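# Flip the serving platter face down onto the drying mat

## Task

Turn over the serving platter, which starts face up, and leave it resting face down on the drying mat, touching no fixed part of the rig (rails, edges, posts, braces, brackets, arm bases or mounts). From the moment the platter begins to tip, the attempt fails if it is moved quickly, or if it rotates or drops quickly after passing its on-edge position.

## Robot and tools

ROBOT. Two arms, left_arm and right_arm, face each other across a table. left_arm's base is on the +y side. The names do not match image left or right. Each gripper's fingers point along its own +x axis and close along its y axis. end_effector_position is the point between the fingers, 3 to 4 cm behind the tips. Only the last 1.5 cm of each finger's inner face is flat.

FRAME. All positions, quaternions and velocities use one scene frame: origin at the table centre, table top at z = +0.020 m, +z up. Positions are in metres. Quaternions are written w first (qw, qx, qy, qz). Reported hand pose can be off by a few centimetres, more at long reach.

ROW FORMAT. Every arm command is a row of 16 numbers, always for both arms: left_arm x, y, z, qw, qx, qy, qz, opening, then right_arm's same 8. x, y, z and the quaternion are an absolute target pose for that gripper in the scene frame, not an offset. Opening runs from -1 to 1: +1 is fully open (0.080 m), empty fingers close at about -0.78, and values below that add nothing. Closing fully takes at least about 0.6 s. To keep an arm still, resend its exact last reported pose and intended opening; to keep a gripper's orientation steady, reuse the same target quaternion, not the drifted reported one.

TOOLS.
- execute_actions {"actions": [...], "cameras": [...]}: an empty list returns the full state with pictures. One action {"rows": [[16 numbers], ...], "steps": n} runs 10 to 15 control steps of 1/30 s, one row per step, the last row repeating. It is refused if any target lies over 0.6 m from that arm's last reported position along any of its gripper axes. The result is read 10 steps before the action ends; those steps run afterwards. A wait {"steps": n} (up to 300) counts from the previous result, including your reply time. Pictures come only with an empty list or when "cameras" names them.
- move {"target", "speed", "blend", "blocking", "cameras"}: target is one row or a list of up to 15 rows (same layout, no distance limit). Straight paths, ending together, lasting 0.5 s to 10 s (cut off at 10 s). speed is m/s, 0.002 to 0.5, default 0.25; rotation limit is twice that in rad/s; one value or one per target. blend (m) rounds corners in a list; 0 stops at each. The first target's openings go out at the start; later targets' openings are applied after the arms halt there. blocking=false returns about 0.5 s in. Pictures come from all cameras unless limited.
- wait {"seconds": 0 to 10}: lets time pass; ends early if a move finishes.
- stop: brakes the running move; fingers keep moving.
- zoom_image {"camera", "region": [x0, y0, x1, y1]}: enlarges a pixel region (max 504x504) of the latest image from cam_high, cam_left_wrist or cam_right_wrist (each 672x504).
- finished_scene {"scene": 1 or 2}: ends and grades this scene; irreversible. The next scene's task comes in its result.

CONTROL. Each step the commanded pose is clipped to within 70 mm and 16 degrees of the measured one, then tracked by damped inverse kinematics, position favoured. Far targets may need several actions. Friction and weight can leave the gripper short, low or tilted; small moves may go nowhere or sideways. Check position and orientation after each move and correct tilt. Avoid paths near an arm's own base or with the wrist near its waist axis, which can flip shoulder posture; go around.

RESULTS. Per arm: end_effector_position, end_effector_quat_wxyz, velocities (omitted or "within noise" when still), Joint positions (last value = finger opening in m), grip_measured (same scale as opening; up to about 1 mm off, and about 3 mm under the part width when squeezing hard), grip_effort_n (motor newtons, negative closing, not pad force, keeps residue at rest), Joint torques, External joint torques (outside push toward larger joint values lowers them; includes held weight), and Hand target when an arm is off its command. move adds a "move:" line: done, off_target, moving, held, blocked or fault, plus limits=paced (pose clipped) or limits=held (steps withheld). blocked means the gripper stopped far from its target and both arms now hold. Warnings: MOTOR HOT (50 °C), TORQUE FAULT (arm halted 10 s), OVER-TEMPERATURE FAULT (95 °C, 30 to 60 s hold, possibly limp).

GRIPPING. Once the fingers touch, command about 0.08 below the grip_measured at contact for full force; less margin grips lighter. Parts thinner than about 3 mm get proportionally weaker grip.

AVOID. Once the platter starts tipping, move it slowly and never let it flop or rotate fast past vertical. Do not let it touch rails, edges, posts, braces, brackets or mounts at the end. Never drop anything or leave it off the table. Keep the grippers and arms from striking each other. Move gently into contacts: faster moves and targets set deep past contact press harder. Contact torque limits (N m): waist 17.2, shoulder 21.3, elbow 21.3, wrist pitch 5.61, wrist yaw 5.59, wrist roll 5.24. Long holds, stretched arms and unreachable targets heat motors. Loose objects may occasionally get nudged.

Each tool is called after "Request:" as name(argument=value, ...) on one line, values as JSON.

## Session

Request:
execute_actions(actions=[])

Scene clock: 0.00 s of 3974.00 s.
left_arm: end_effector_position=(-0.2348, +0.1986, +0.3795) grip_measured=+1.000 grip_effort_n=n/a end_effector_quat_wxyz=(+0.487, +0.119, -0.281, -0.818) | right_arm: end_effector_position=(-0.2734, -0.2619, +0.3193) grip_measured=+1.000 grip_effort_n=n/a end_effector_quat_wxyz=(+0.429, -0.471, +0.136, +0.759)
Joint positions: left_arm=[-0.867 0.997 0.748 0.333 -0.325 0.643 0.08] | right_arm=[1.048 1.439 1.609 -1.274 0.375 0.265 0.08]
Joint velocities: within noise
Joint torques (N m): no reading
External joint torques (N m): no reading
Motor temperatures (°C): left_arm=[30 33 24 25 26 32] | right_arm=[29 26 25 29 31 28]
Heat: left arm: hottest shoulder 33 °C (+0.0 °C/min); right arm: hottest wrist yaw 31 °C (+0.0 °C/min).
Hand target: left_arm -0.2348, +0.1987, +0.3794; -0.487, -0.119, +0.281, +0.818 | right_arm -0.2734, -0.2619, +0.3188; +0.429, -0.471, +0.136, +0.758

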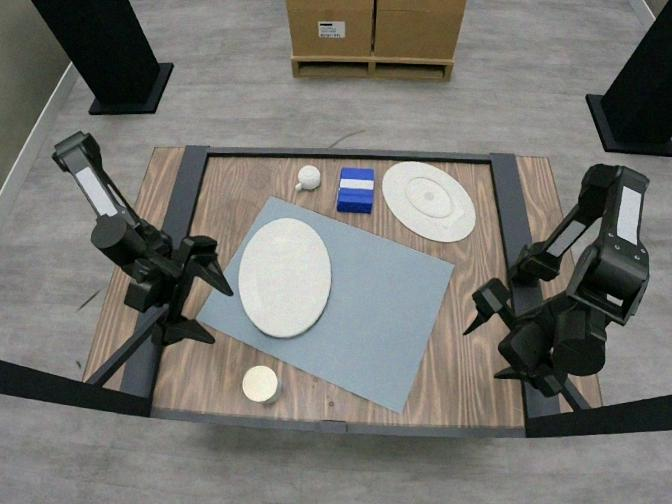

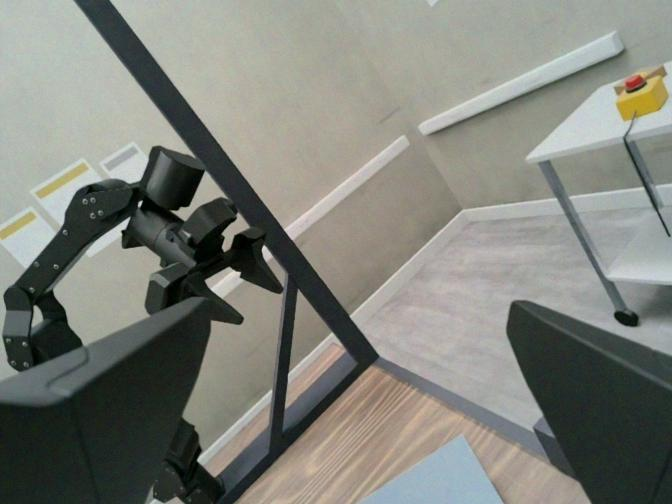

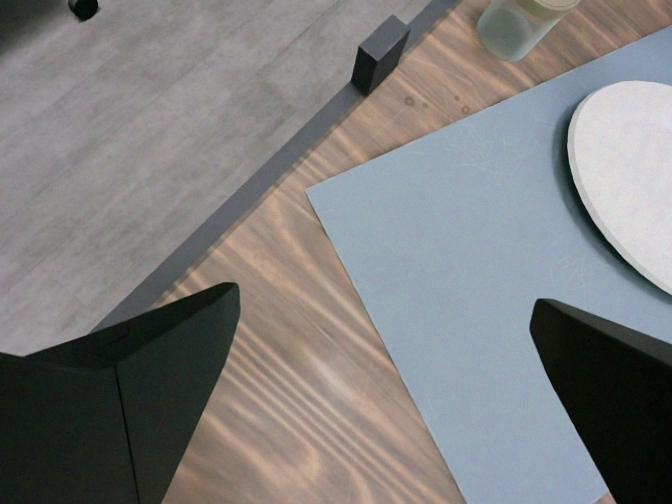

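Request:
zoom_image(camera="cam_high", region=[180, 140, 500, 420])

Request:
zoom_image(camera="cam_high", region=[220, 200, 350, 350])

Request:
zoom_image(camera="cam_high", region=[360, 150, 490, 250])

Request:
zoom_image(camera="cam_right_wrist", region=[450, 0, 671, 300])

Scaled by 1.575 from the camera's 672x504 image, which has a finer 960x720 frame.

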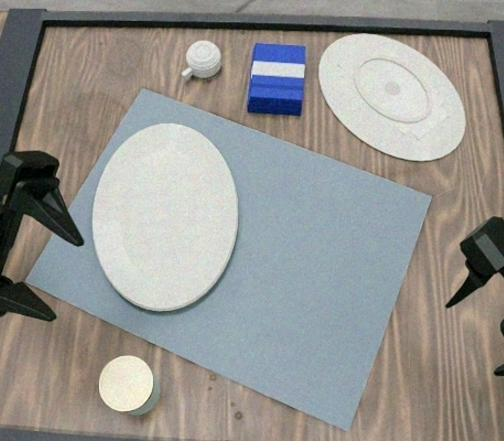

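Scaled by 3.360 from the camera's 672x504 image, which has a finer 960x720 frame.

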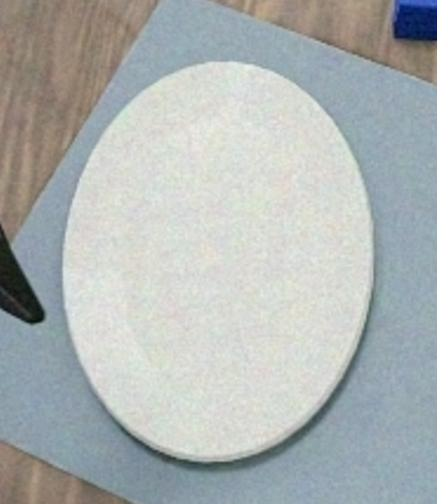

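Scaled by 3.877 from the camera's 672x504 image, which has a finer 960x720 frame.

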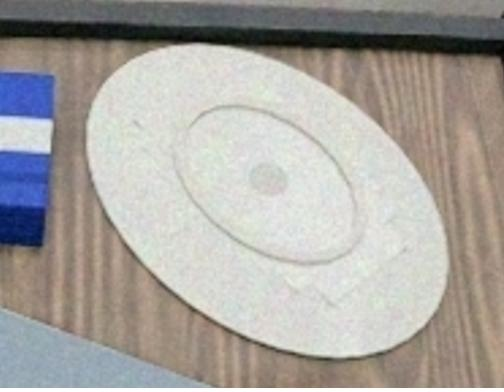

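Scaled by 1.680 from the camera's 672x504 image, which has a finer 960x720 frame.

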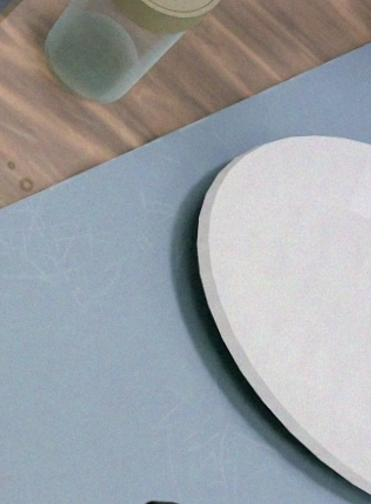

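Request:
move(target=[-0.2348,0.1986,0.3795,0.487,0.119,-0.281,-0.818,1,-0.02,-0.18,0.32,0.6409,-0.2988,0.2988,0.6409,1])

Scene clock: 6.10 s of 3974.00 s.
left_arm: end_effector_position=(-0.2348, +0.1986, +0.3795) grip_measured=+1.000 grip_effort_n=-0.2 end_effector_quat_wxyz=(+0.487, +0.119, -0.281, -0.818) | right_arm: end_effector_position=(-0.0202, -0.1812, +0.3227) grip_measured=+1.000 grip_effort_n=-2.1 end_effector_quat_wxyz=(+0.643, -0.297, +0.296, +0.640)
Joint positions: left_arm=[-0.867 0.997 0.748 0.333 -0.325 0.643 0.08] | right_arm=[-0.061 1.139 1.335 -1.062 -0.025 -0.033 0.08]
Joint torques (N m): left_arm=[-0.08 -2.88 8.36 1.68 -0.01 -0.03] | right_arm=[-0.36 -3.05 4.94 1.3 -0.17 -0.1]
External joint torques (N m): left_arm=[-0.08 0.06 1.22 0.01 -0.02 0] | right_arm=[-0.37 0.03 -1.41 -0.08 -0.15 -0.1]
Hand target: left_arm -0.2348, +0.1986, +0.3796; -0.487, -0.119, +0.281, +0.818 | right_arm -0.0200, -0.1800, +0.3200; +0.641, -0.299, +0.299, +0.641
Off the commanded pose: left_arm 0.000 m, 0 deg | right_arm 0.003 m, 0 deg.
Kept back: nothing.
move: done

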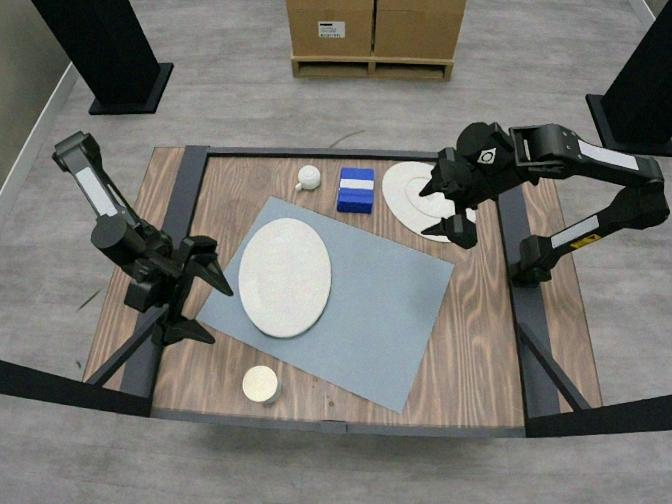

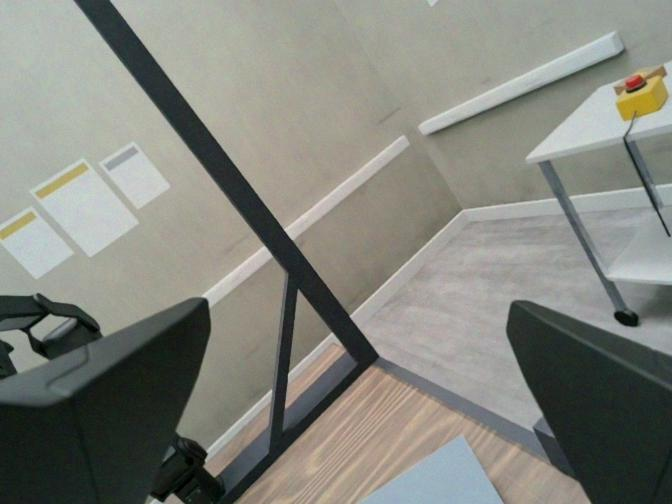

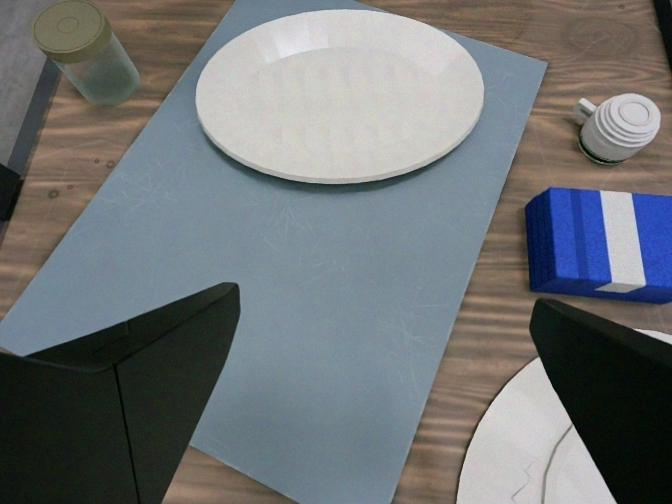

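Request:
move(target=[-0.28,0.26,0.40,0.487,0.119,-0.281,-0.818,1,-0.02,-0.16,0.14,0.6830,-0.1830,0.1830,0.6830,1])

Request:
zoom_image(camera="cam_right_wrist", region=[150, 0, 550, 300])

Scene clock: 8.90 s of 3974.00 s.
left_arm: end_effector_position=(-0.2787, +0.2601, +0.3978) grip_measured=+1.000 grip_effort_n=-0.2 end_effector_quat_wxyz=(+0.486, +0.119, -0.281, -0.819) | right_arm: end_effector_position=(-0.0201, -0.1573, +0.1467) grip_measured=+1.000 grip_effort_n=-2.1 end_effector_quat_wxyz=(+0.685, -0.180, +0.175, +0.684)
Joint positions: left_arm=[-1.245 1.028 0.83 0.299 -0.7 0.681 0.08] | right_arm=[-0.065 1.061 0.324 0.228 -0.04 -0.031 0.08]
Joint torques (N m): left_arm=[-0.24 -2.24 9.4 1.47 -0.15 0.04] | right_arm=[-0.36 -2.83 4.13 1.61 -0.18 0.15]
External joint torques (N m): left_arm=[-0.25 0.74 2.4 -0.08 -0.19 0.07] | right_arm=[-0.35 -0.09 -2.43 -0.07 -0.17 0.14]
Hand target: left_arm -0.2800, +0.2600, +0.3999; -0.487, -0.119, +0.281, +0.818 | right_arm -0.0201, -0.1601, +0.1401; +0.683, -0.183, +0.183, +0.683
Off the commanded pose: left_arm 0.003 m, 0 deg | right_arm 0.007 m, 1 deg.
Kept back: nothing.
move: done

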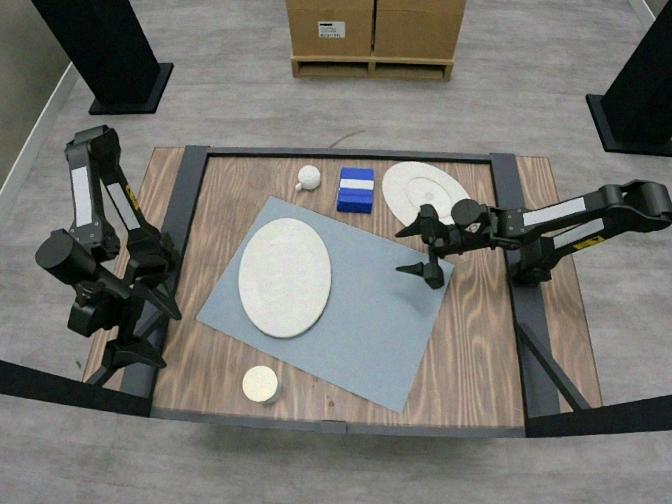

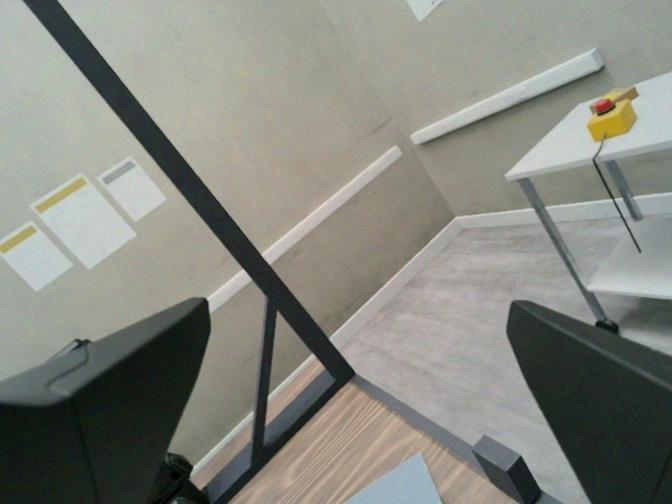

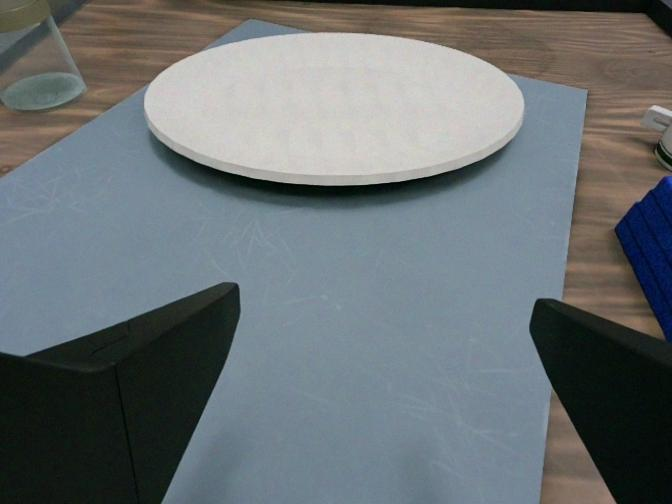

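Scaled by 1.260 from the camera's 672x504 image, which has a finer 960x720 frame.

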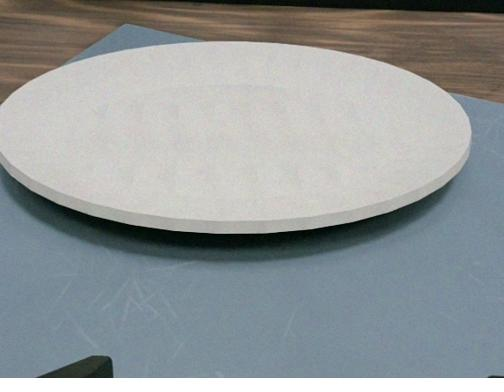

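Request:
move(target=[-0.28,0.26,0.40,0.487,0.119,-0.281,-0.818,1,-0.02,-0.10,0.13,0.6272,0.3265,0.6272,0.3265,0.2])

Request:
move(target=[-0.28,0.26,0.40,0.487,0.119,-0.281,-0.818,1,-0.02,-0.05,0.075,0.6272,0.3265,0.6272,0.3265,0.2], speed=0.1)

Scene clock: 13.37 s of 3974.00 s.
Off the commanded pose: left_arm 0.003 m, 0 deg | right_arm 0.003 m, 0 deg.
Kept back: nothing.
move: done

Scene clock: 14.47 s of 3974.00 s.
left_arm: end_effector_position=(-0.2787, +0.2601, +0.3978) grip_measured=+1.000 grip_effort_n=-0.2 end_effector_quat_wxyz=(+0.486, +0.119, -0.281, -0.819) | right_arm: end_effector_position=(-0.0187, -0.0518, +0.0798) grip_measured=+0.204 grip_effort_n=-18.8 end_effector_quat_wxyz=(+0.627, +0.329, +0.624, +0.330)
Joint positions: left_arm=[-1.245 1.028 0.83 0.299 -0.7 0.681 0.08] | right_arm=[-0.05 1.773 0.63 0.541 -0.026 1.549 0.044]
Joint torques (N m): left_arm=[-0.25 -2.23 9.38 1.48 -0.16 0.04] | right_arm=[0.2 -5.43 5 1.46 0.03 0.09]
External joint torques (N m): left_arm=[-0.25 0.75 2.39 -0.07 -0.2 0.07] | right_arm=[0.15 1.22 -0.08 -0.14 0.02 0.13]
Hand target: left_arm -0.2800, +0.2600, +0.3999; -0.487, -0.119, +0.281, +0.818 | right_arm -0.0200, -0.0501, +0.0750; +0.627, +0.326, +0.627, +0.326
Off the commanded pose: left_arm 0.003 m, 0 deg | right_arm 0.005 m, 1 deg.
Kept back: nothing.
move: done

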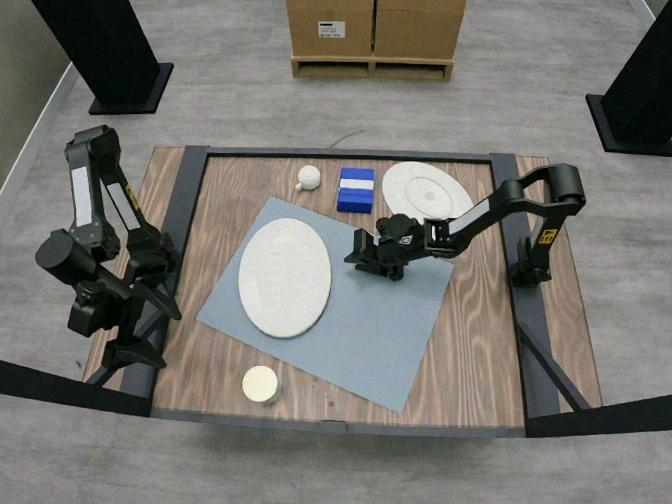

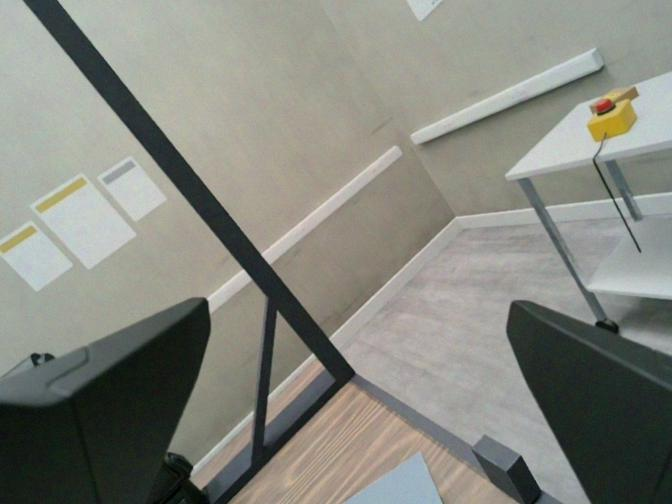

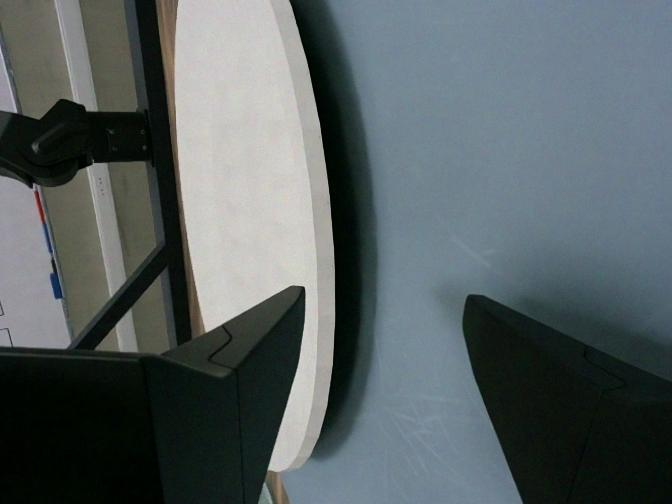

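Request:
move(target=[-0.28,0.26,0.40,0.487,0.119,-0.281,-0.818,1,-0.021,-0.025,0.058,0.6061,0.3642,0.6061,0.3642,-0.1], speed=0.08)

Scene clock: 16.90 s of 3974.00 s.
left_arm: end_effector_position=(-0.2787, +0.2601, +0.3978) grip_measured=+1.000 grip_effort_n=-0.2 end_effector_quat_wxyz=(+0.486, +0.119, -0.281, -0.819) | right_arm: end_effector_position=(-0.0189, -0.0534, +0.0751) grip_measured=-0.096 grip_effort_n=-18.8 end_effector_quat_wxyz=(+0.619, +0.344, +0.618, +0.342)
Joint positions: left_arm=[-1.245 1.028 0.83 0.299 -0.7 0.681 0.08] | right_arm=[-0.05 1.804 0.588 0.656 -0.026 1.553 0.031]
Joint torques (N m): left_arm=[-0.25 -2.23 9.39 1.47 -0.16 0.04] | right_arm=[0.36 10.74 9.14 5.37 0.12 0.08]
External joint torques (N m): left_arm=[-0.24 0.76 2.4 -0.07 -0.2 0.07] | right_arm=[0.38 17.3 4.38 3.75 0.1 0.12]
Hand target: left_arm -0.2800, +0.2600, +0.3999; -0.487, -0.119, +0.281, +0.818 | right_arm -0.0212, -0.0315, +0.0593; +0.609, +0.358, +0.610, +0.358
Off the commanded pose: left_arm 0.003 m, 0 deg | right_arm 0.033 m, 4 deg.
Kept back: nothing.
move: off_target (right_arm)

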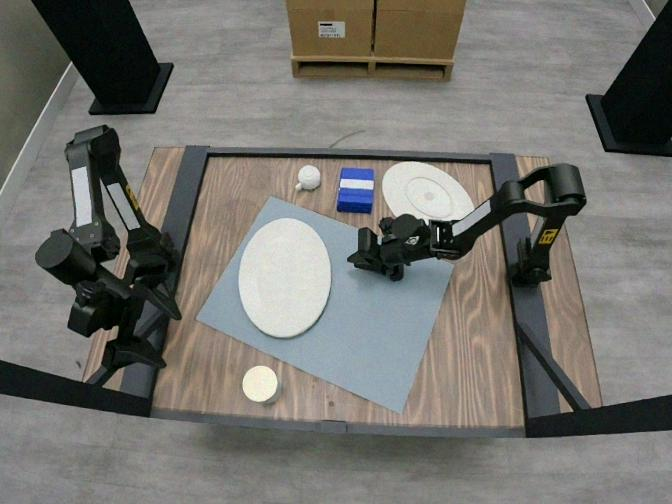

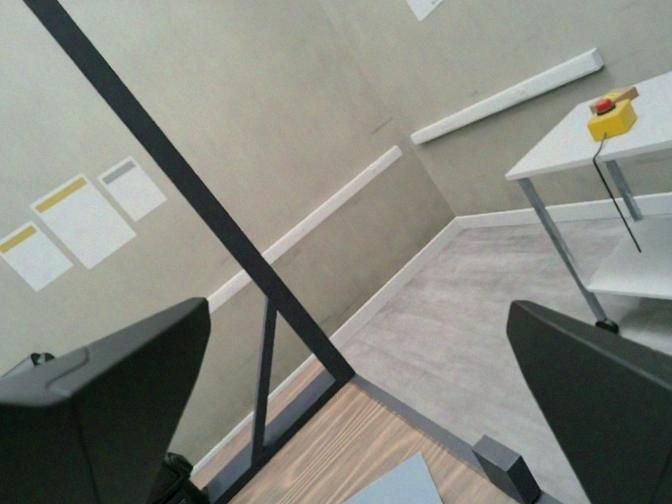

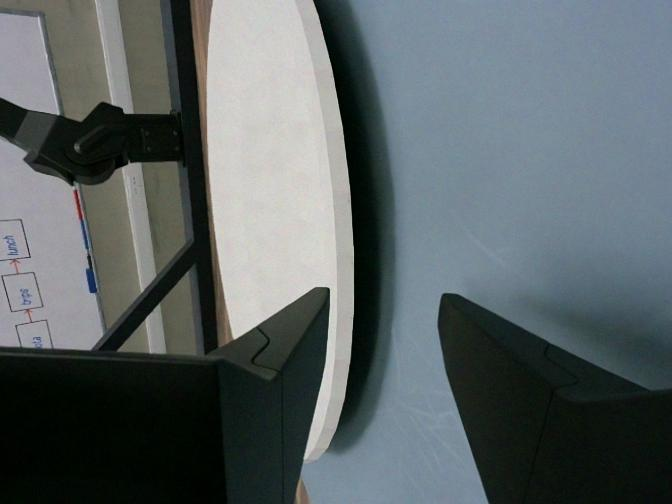

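Request:
move(target=[-0.28,0.26,0.40,0.487,0.119,-0.281,-0.818,1,-0.021,-0.04,0.095,0.6644,0.2418,0.6644,0.2418,0.34], speed=0.1)

Request:
move(target=[-0.28,0.26,0.40,0.487,0.119,-0.281,-0.818,1,-0.021,-0.01,0.078,0.6644,0.2418,0.6644,0.2418,0.34], speed=0.05)

Scene clock: 20.43 s of 3974.00 s.
Motor temperatures (°C): left_arm=[30 33 28 28 26 32] | right_arm=[29 28 29 35 31 28]
Off the commanded pose: left_arm 0.003 m, 0 deg | right_arm 0.008 m, 1 deg.
Kept back: nothing.
move: done

Scene clock: 21.43 s of 3974.00 s.
left_arm: end_effector_position=(-0.2787, +0.2601, +0.3978) grip_measured=+1.000 grip_effort_n=-0.2 end_effector_quat_wxyz=(+0.486, +0.119, -0.281, -0.819) | right_arm: end_effector_position=(-0.0205, -0.0135, +0.0795) grip_measured=+0.336 grip_effort_n=16.0 end_effector_quat_wxyz=(+0.663, +0.242, +0.666, +0.241)
Joint positions: left_arm=[-1.245 1.028 0.83 0.299 -0.7 0.681 0.08] | right_arm=[-0.042 1.887 1.026 -0.013 -0.02 1.553 0.05]
Joint torques (N m): left_arm=[-0.26 -2.25 9.38 1.48 -0.15 0.04] | right_arm=[0.19 -8.36 6.1 1.22 0.22 -0.04]
External joint torques (N m): left_arm=[-0.26 0.72 2.39 -0.07 -0.19 0.07] | right_arm=[0.15 -0.05 0.23 -0.11 0.2 -0.01]
Hand target: left_arm -0.2800, +0.2600, +0.3999; -0.487, -0.119, +0.281, +0.818 | right_arm -0.0211, -0.0101, +0.0781; +0.664, +0.242, +0.664, +0.242
Off the commanded pose: left_arm 0.003 m, 0 deg | right_arm 0.004 m, 0 deg.
Kept back: nothing.
move: done

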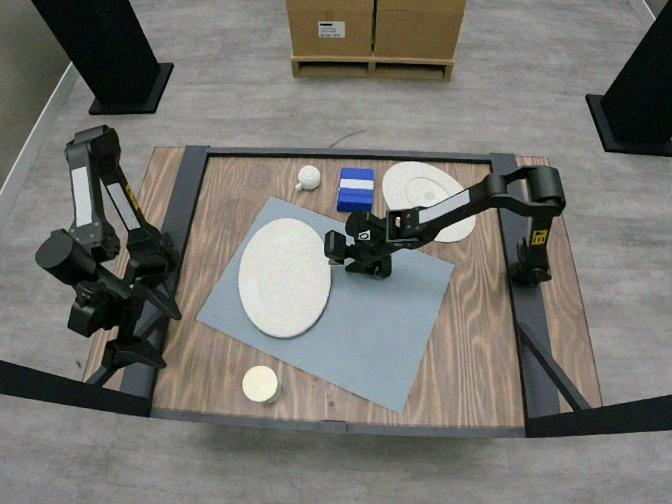

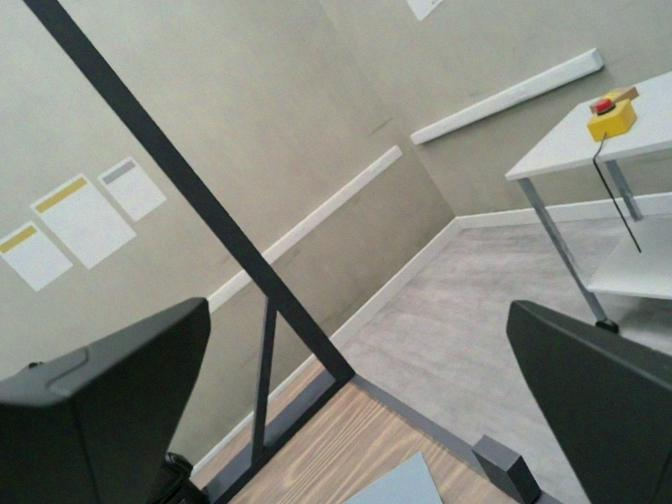

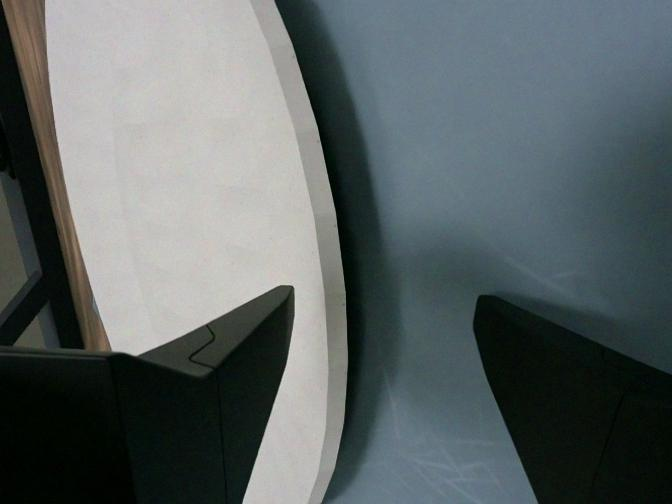

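Request:
move(target=[-0.28,0.26,0.40,0.487,0.119,-0.281,-0.818,1,-0.021,0.002,0.069,0.6644,0.2418,0.6644,0.2418,0.34], speed=0.04)

Scene clock: 22.53 s of 3974.00 s.
left_arm: end_effector_position=(-0.2787, +0.2601, +0.3978) grip_measured=+1.000 grip_effort_n=-0.2 end_effector_quat_wxyz=(+0.486, +0.119, -0.281, -0.819) | right_arm: end_effector_position=(-0.0202, -0.0006, +0.0737) grip_measured=+0.336 grip_effort_n=15.6 end_effector_quat_wxyz=(+0.662, +0.244, +0.665, +0.244)
Joint positions: left_arm=[-1.245 1.028 0.83 0.299 -0.7 0.681 0.08] | right_arm=[-0.041 1.94 1.069 0.005 -0.02 1.553 0.05]
Joint torques (N m): left_arm=[-0.25 -2.23 9.38 1.47 -0.15 0.04] | right_arm=[0.25 -8.07 5.89 1.31 0.23 -0.02]
External joint torques (N m): left_arm=[-0.25 0.66 2.44 -0.06 -0.2 0.07] | right_arm=[0.19 0.59 0.07 -0.03 0.21 0.02]
Hand target: left_arm -0.2800, +0.2600, +0.3999; -0.487, -0.119, +0.281, +0.818 | right_arm -0.0209, +0.0019, +0.0690; +0.665, +0.242, +0.664, +0.242
Off the commanded pose: left_arm 0.003 m, 0 deg | right_arm 0.005 m, 0 deg.
Kept back: nothing.
move: done

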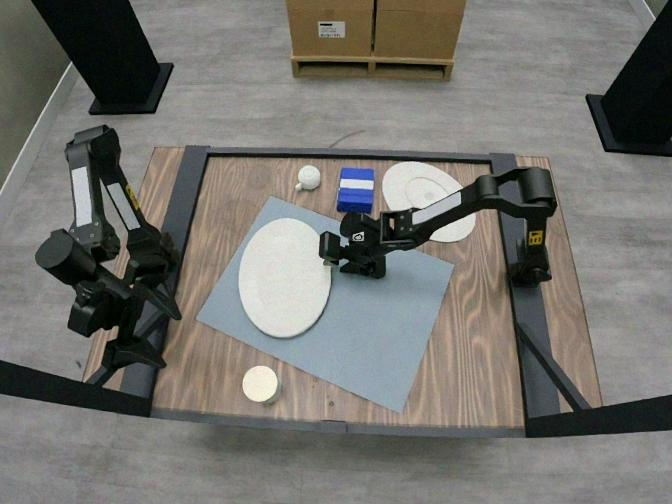

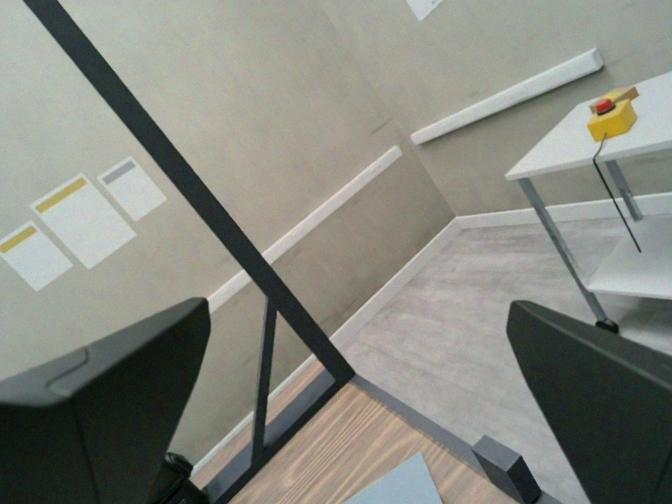

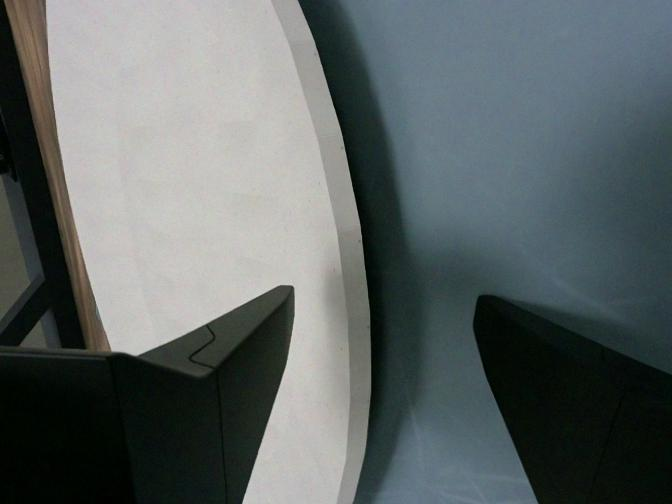

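Request:
move(target=[-0.28,0.26,0.40,0.487,0.119,-0.281,-0.818,1,-0.021,0.020,0.059,0.6644,0.2418,0.6644,0.2418,0.34], speed=0.04, cameras=["cam_right_wrist"])

Scene clock: 23.77 s of 3974.00 s.
left_arm: end_effector_position=(-0.2787, +0.2601, +0.3978) grip_measured=+1.000 grip_effort_n=-0.2 end_effector_quat_wxyz=(+0.486, +0.119, -0.281, -0.819) | right_arm: end_effector_position=(-0.0201, +0.0173, +0.0719) grip_measured=+0.336 grip_effort_n=15.6 end_effector_quat_wxyz=(+0.661, +0.248, +0.663, +0.248)
Joint positions: left_arm=[-1.245 1.028 0.83 0.299 -0.7 0.681 0.08] | right_arm=[-0.04 1.998 1.139 0.005 -0.02 1.553 0.05]
Joint torques (N m): left_arm=[-0.24 -2.25 9.38 1.47 -0.16 0.04] | right_arm=[0.16 -6.14 5.96 1.7 0.26 0]
External joint torques (N m): left_arm=[-0.24 0.75 2.36 -0.08 -0.2 0.07] | right_arm=[0.09 2.91 0.16 0.37 0.23 0.03]
Hand target: left_arm -0.2800, +0.2600, +0.3999; -0.487, -0.119, +0.281, +0.818 | right_arm -0.0209, +0.0194, +0.0592; +0.665, +0.242, +0.664, +0.242
Off the commanded pose: left_arm 0.003 m, 0 deg | right_arm 0.013 m, 1 deg.
Kept back: nothing.
move: off_target (right_arm)
Images, in order: cam_right_wrist.

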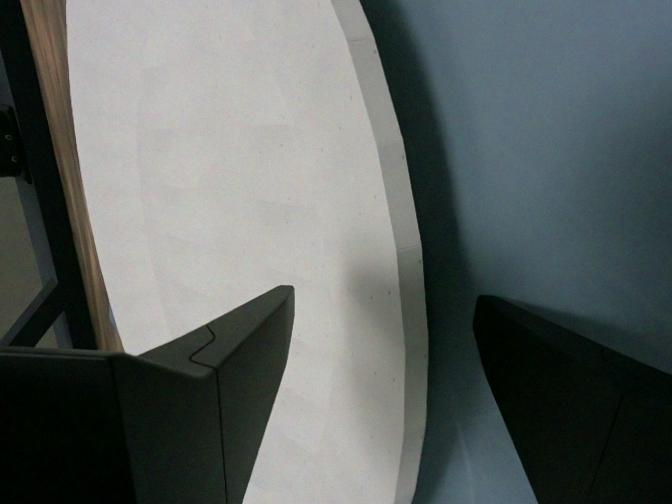

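Request:
move(target=[-0.28,0.26,0.40,0.487,0.119,-0.281,-0.818,1,-0.021,0.041,0.067,0.6644,0.2418,0.6644,0.2418,0.34], speed=0.03, cameras=["cam_right_wrist"])

Scene clock: 25.27 s of 3974.00 s.
left_arm: end_effector_position=(-0.2787, +0.2601, +0.3978) grip_measured=+1.000 grip_effort_n=-0.2 end_effector_quat_wxyz=(+0.486, +0.119, -0.281, -0.819) | right_arm: end_effector_position=(-0.0199, +0.0378, +0.0747) grip_measured=+0.337 grip_effort_n=13.7 end_effector_quat_wxyz=(+0.662, +0.245, +0.664, +0.245)
Joint positions: left_arm=[-1.245 1.028 0.83 0.299 -0.7 0.681 0.08] | right_arm=[-0.039 2.059 1.253 -0.056 -0.018 1.553 0.05]
Joint torques (N m): left_arm=[-0.24 -2.23 9.38 1.47 -0.15 0.04] | right_arm=[0.21 -8.6 6.5 1.23 0.21 0.04]
External joint torques (N m): left_arm=[-0.25 0.74 2.39 -0.07 -0.19 0.07] | right_arm=[0.21 0.94 0.56 -0.08 0.18 0.07]
Hand target: left_arm -0.2800, +0.2600, +0.3999; -0.487, -0.119, +0.281, +0.818 | right_arm -0.0210, +0.0407, +0.0670; +0.665, +0.242, +0.664, +0.242
Off the commanded pose: left_arm 0.003 m, 0 deg | right_arm 0.008 m, 1 deg.
Kept back: nothing.
move: done
Images, in order: cam_right_wrist.

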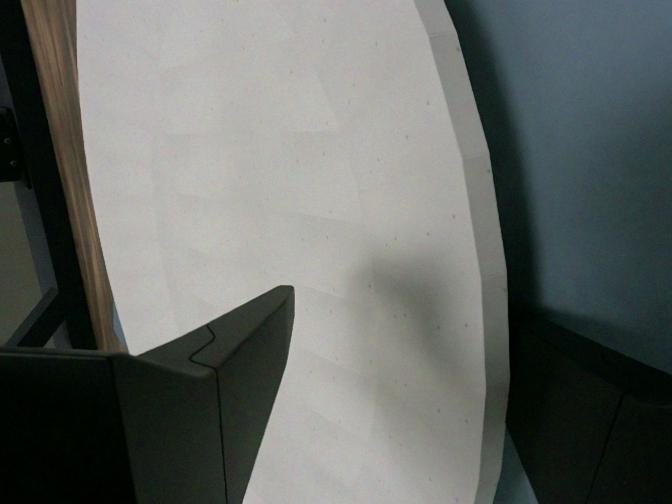

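Request:
move(target=[-0.28,0.26,0.40,0.487,0.119,-0.281,-0.818,1,-0.021,0.036,0.066,0.6644,0.2418,0.6644,0.2418,-0.05], speed=0.03, cameras=["cam_right_wrist","cam_high"])

Scene clock: 27.97 s of 3974.00 s.
left_arm: end_effector_position=(-0.2787, +0.2601, +0.3978) grip_measured=+1.000 grip_effort_n=-0.2 end_effector_quat_wxyz=(+0.486, +0.119, -0.281, -0.819) | right_arm: end_effector_position=(-0.0200, +0.0329, +0.0692) grip_measured=-0.045 grip_effort_n=-24.4 end_effector_quat_wxyz=(+0.665, +0.238, +0.667, +0.238)
Joint positions: left_arm=[-1.245 1.028 0.83 0.299 -0.7 0.681 0.08] | right_arm=[-0.039 2.06 1.242 -0.065 -0.018 1.553 0.033]
Joint torques (N m): left_arm=[-0.25 -2.24 9.38 1.47 -0.15 0.04] | right_arm=[0.18 -10.09 4.94 2.57 0.22 0.01]
External joint torques (N m): left_arm=[-0.26 0.78 2.33 -0.09 -0.19 0.07] | right_arm=[0.13 -0.46 -1.02 1.24 0.19 0.05]
Hand target: left_arm -0.2800, +0.2600, +0.3999; -0.487, -0.119, +0.281, +0.818 | right_arm -0.0211, +0.0359, +0.0660; +0.664, +0.242, +0.665, +0.242
Off the commanded pose: left_arm 0.003 m, 0 deg | right_arm 0.005 m, 1 deg.
Kept back: nothing.
move: done
Images, in order: cam_high, cam_right_wrist.

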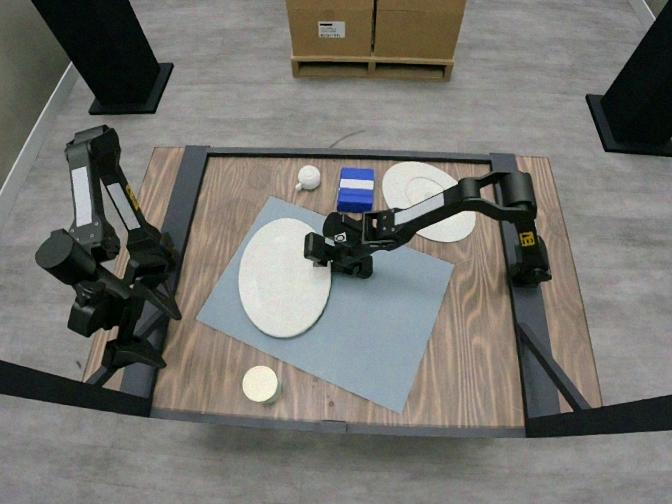

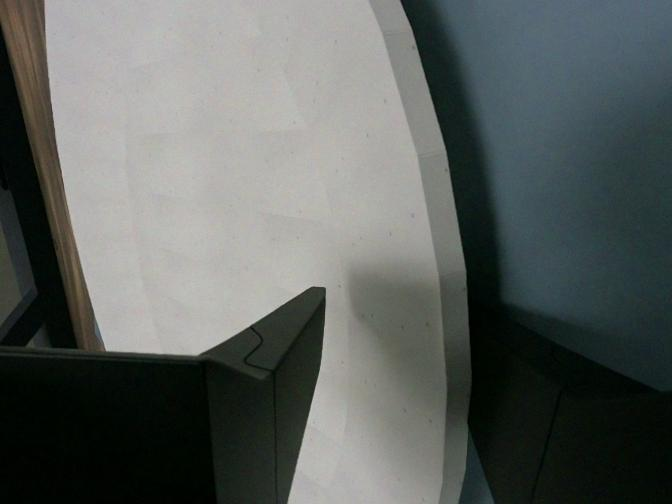

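Request:
move(target=[-0.28,0.26,0.40,0.487,0.119,-0.281,-0.818,1,-0.021,0.030,0.066,0.6644,0.2418,0.6644,0.2418,-0.35], speed=0.03, cameras=["cam_right_wrist","cam_high"])

Scene clock: 28.97 s of 3974.00 s.
left_arm: end_effector_position=(-0.2787, +0.2601, +0.3978) grip_measured=+1.000 grip_effort_n=-0.2 end_effector_quat_wxyz=(+0.486, +0.119, -0.281, -0.819) | right_arm: end_effector_position=(-0.0206, +0.0292, +0.0663) grip_measured=-0.322 grip_effort_n=-83.5 end_effector_quat_wxyz=(+0.665, +0.237, +0.665, +0.242)
Joint positions: left_arm=[-1.245 1.028 0.83 0.299 -0.7 0.681 0.08] | right_arm=[-0.038 2.053 1.214 -0.041 -0.016 1.548 0.021]
Joint torques (N m): left_arm=[-0.24 -2.23 9.39 1.47 -0.14 0.04] | right_arm=[0.02 -11.34 4.47 1.73 0.17 0.2]
External joint torques (N m): left_arm=[-0.26 0.84 2.3 -0.1 -0.18 0.07] | right_arm=[0.04 -1.78 -1.47 0.39 0.14 0.24]
Hand target: left_arm -0.2800, +0.2600, +0.3999; -0.487, -0.119, +0.281, +0.818 | right_arm -0.0210, +0.0300, +0.0659; +0.665, +0.242, +0.664, +0.242
Off the commanded pose: left_arm 0.003 m, 0 deg | right_arm 0.001 m, 1 deg.
Kept back: nothing.
move: done
Images, in order: cam_high, cam_right_wrist.

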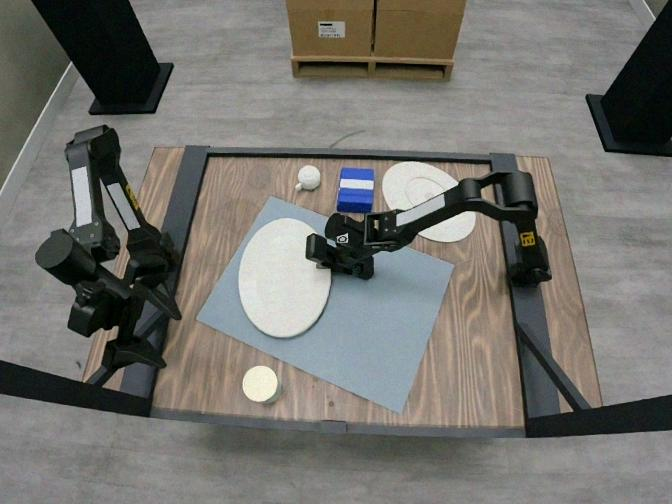

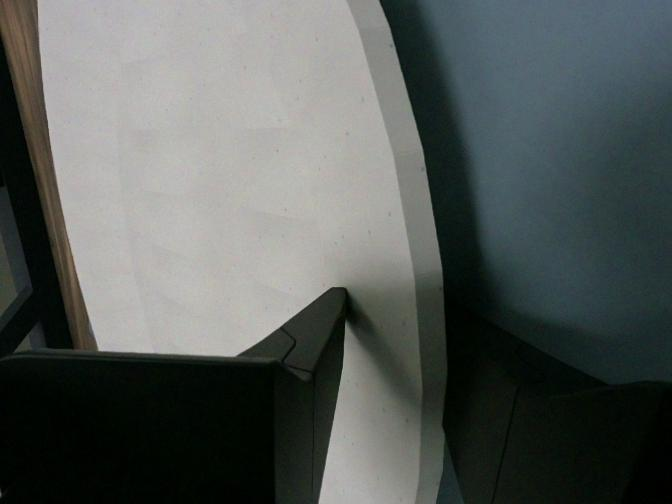

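Request:
move(target=[[-0.28,0.26,0.40,0.487,0.119,-0.281,-0.818,1,-0.021,0.032,0.092,0.6644,0.2418,0.6644,0.2418,-0.38],[-0.28,0.26,0.40,0.487,0.119,-0.281,-0.818,1,-0.021,0.037,0.118,0.6644,0.2418,0.6644,0.2418,-0.38]], speed=0.03, cameras=["cam_right_wrist","cam_high"])

Scene clock: 31.77 s of 3974.00 s.
left_arm: end_effector_position=(-0.2787, +0.2601, +0.3978) grip_measured=+1.000 grip_effort_n=-0.2 end_effector_quat_wxyz=(+0.486, +0.119, -0.281, -0.819) | right_arm: end_effector_position=(-0.0222, +0.0273, +0.0939) grip_measured=-0.375 grip_effort_n=-25.8 end_effector_quat_wxyz=(+0.670, +0.219, +0.672, +0.224)
Joint positions: left_arm=[-1.245 1.028 0.83 0.299 -0.7 0.681 0.08] | right_arm=[-0.035 2.01 1.309 -0.231 -0.016 1.55 0.018]
Joint torques (N m): left_arm=[-0.25 -2.23 9.38 1.47 -0.15 0.04] | right_arm=[-0.1 -15.06 7.92 1.33 0.15 0.19]
External joint torques (N m): left_arm=[-0.25 0.82 2.34 -0.09 -0.19 0.07] | right_arm=[-0.14 -5.39 1.63 0.06 0.11 0.22]
Hand target: left_arm -0.2800, +0.2600, +0.3999; -0.487, -0.119, +0.281, +0.818 | right_arm -0.0210, +0.0364, +0.1181; +0.664, +0.242, +0.664, +0.242
Off the commanded pose: left_arm 0.003 m, 0 deg | right_arm 0.026 m, 3 deg.
Kept back: nothing.
move: off_target (right_arm)
Images, in order: cam_high, cam_right_wrist.

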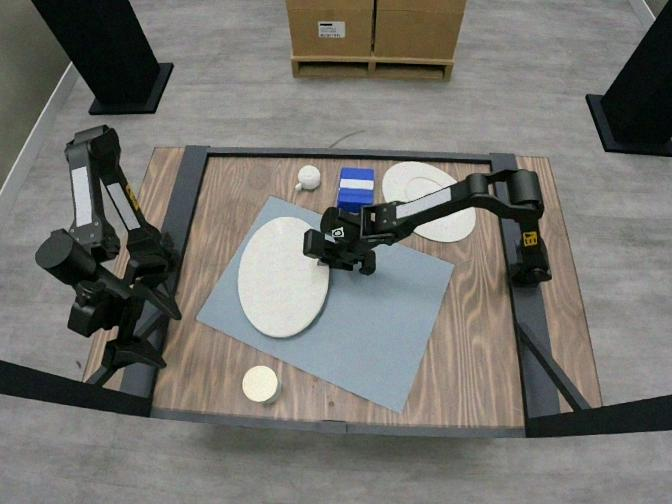

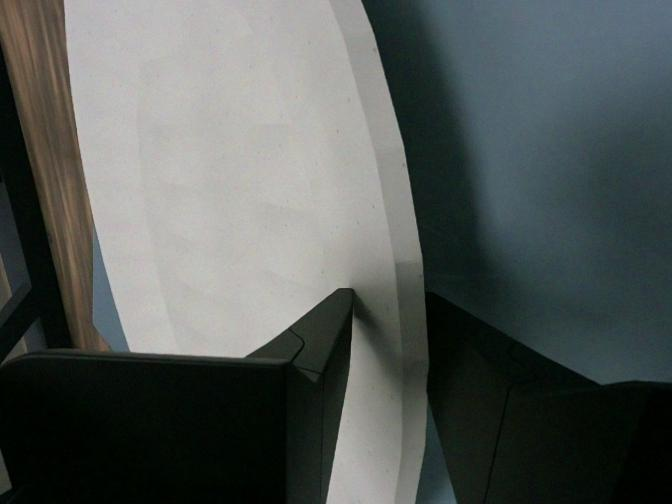

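Request:
move(target=[[-0.28,0.26,0.40,0.487,0.119,-0.281,-0.818,1,-0.021,-0.03,0.105,0.6644,0.2418,0.6644,0.2418,-0.38],[-0.28,0.26,0.40,0.487,0.119,-0.281,-0.818,1,-0.021,-0.03,0.066,0.6644,0.2418,0.6644,0.2418,-0.38]], speed=0.03, cameras=["cam_right_wrist","cam_high"])

Scene clock: 37.13 s of 3974.00 s.
left_arm: end_effector_position=(-0.2787, +0.2601, +0.3978) grip_measured=+1.000 grip_effort_n=-0.2 end_effector_quat_wxyz=(+0.486, +0.119, -0.281, -0.819) | right_arm: end_effector_position=(-0.0225, -0.0259, +0.0749) grip_measured=-0.376 grip_effort_n=-18.8 end_effector_quat_wxyz=(+0.662, +0.247, +0.662, +0.251)
Joint positions: left_arm=[-1.245 1.028 0.83 0.299 -0.7 0.681 0.08] | right_arm=[-0.036 1.854 0.942 0.06 -0.016 1.551 0.018]
Joint torques (N m): left_arm=[-0.25 -2.23 9.38 1.47 -0.16 0.04] | right_arm=[-0.47 -7.9 3.68 1.25 0.09 -0.07]
External joint torques (N m): left_arm=[-0.24 0.85 2.27 -0.11 -0.2 0.07] | right_arm=[-0.47 0 -2.02 -0.1 0.06 -0.03]
Motor temperatures (°C): left_arm=[30 33 30 29 26 32] | right_arm=[29 33 30 35 31 27]
Hand target: left_arm -0.2800, +0.2600, +0.3999; -0.487, -0.119, +0.281, +0.818 | right_arm -0.0210, -0.0302, +0.0660; +0.665, +0.242, +0.665, +0.242
Off the commanded pose: left_arm 0.003 m, 0 deg | right_arm 0.010 m, 1 deg.
Kept back: nothing.
move: off_target (right_arm)
Images, in order: cam_high, cam_right_wrist.

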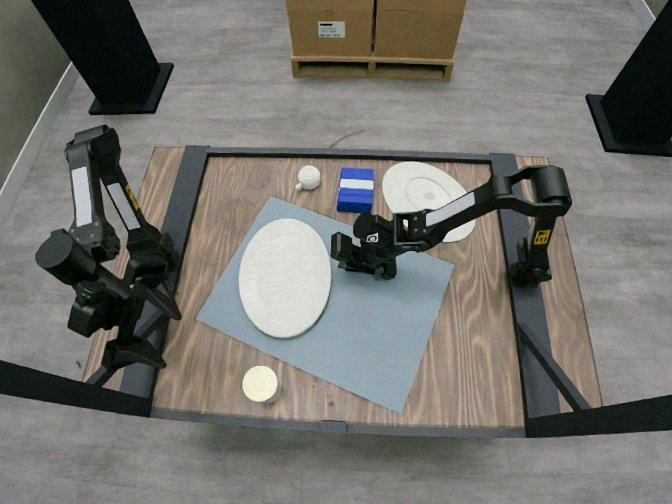

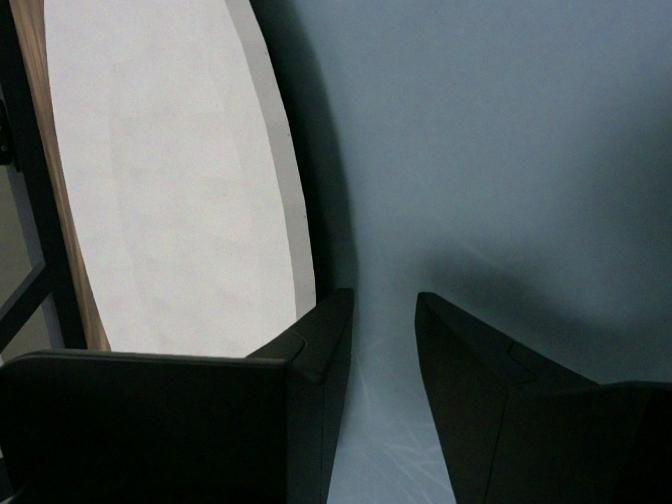

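Request:
move(target=[[-0.28,0.26,0.40,0.487,0.119,-0.281,-0.818,1,-0.021,-0.10,0.12,0.6644,0.2418,0.6644,0.2418,-0.38],[-0.2,0.26,0.30,0.2126,0.6744,-0.2126,-0.6744,0.34,-0.021,-0.22,0.25,0.6644,0.2418,0.6644,0.2418,0.34],[-0.02,0.27,0.18,0.2126,0.6744,-0.2126,-0.6744,0.34,-0.021,-0.22,0.25,0.6644,0.2418,0.6644,0.2418,0.34]], speed=0.15)

Scene clock: 46.03 s of 3974.00 s.
left_arm: end_effector_position=(-0.0199, +0.2687, +0.1833) grip_measured=+0.344 grip_effort_n=-18.8 end_effector_quat_wxyz=(+0.215, +0.675, -0.214, -0.673) end_effector_velocity=(+0.000, +0.005, -0.003) end_effector_angular_velocity=(+0.019, +0.004, -0.014) | right_arm: end_effector_position=(-0.0210, -0.2204, +0.2445) grip_measured=+0.336 grip_effort_n=16.0 end_effector_quat_wxyz=(+0.667, +0.238, +0.666, +0.236)
Joint positions: left_arm=[-0.096 0.694 0.654 -0.916 -0.049 1.507 0.05] | right_arm=[-0.068 0.912 0.922 -0.898 -0.03 1.532 0.05]
Joint velocities: left_arm=[0.017 -0.007 -0.002 -0.022 0.022 0.022 0] | right_arm=[within noise]
Joint torques (N m): left_arm=[0.2 -1.38 6.44 1.3 0.21 0.03] | right_arm=[-0.44 -3.12 6.85 0.93 -0.13 -0.16]
External joint torques (N m): left_arm=[0.19 -0.76 -0.16 0.05 0.19 0.06] | right_arm=[-0.45 -1.28 0.24 -0.38 -0.15 -0.13]
Hand target: left_arm -0.0201, +0.2700, +0.1801; +0.213, +0.674, -0.213, -0.674 | right_arm -0.0210, -0.2200, +0.2500; +0.665, +0.242, +0.664, +0.242
Off the commanded pose: left_arm 0.004 m, 0 deg | right_arm 0.005 m, 1 deg.
Kept back: nothing.
move: done

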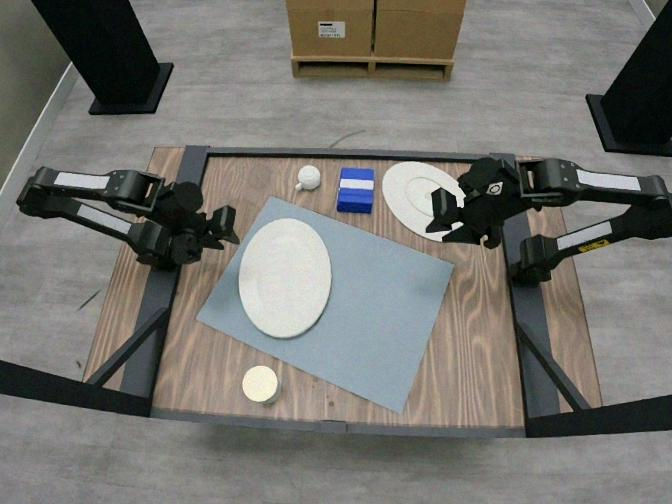

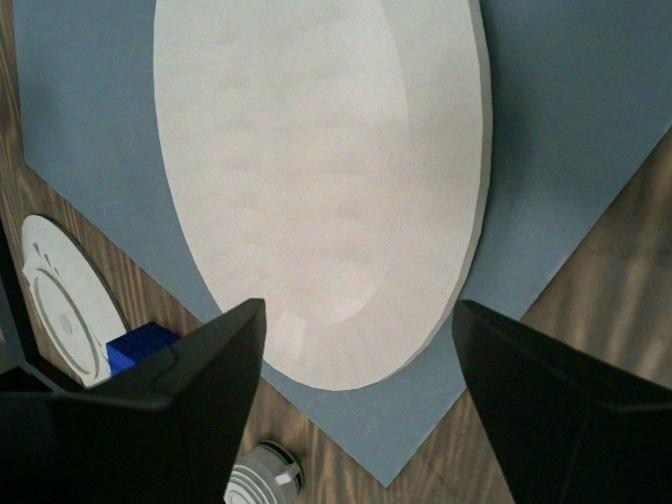

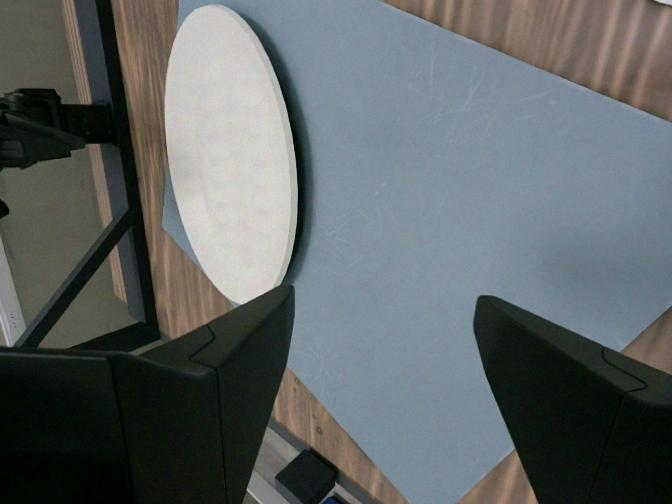

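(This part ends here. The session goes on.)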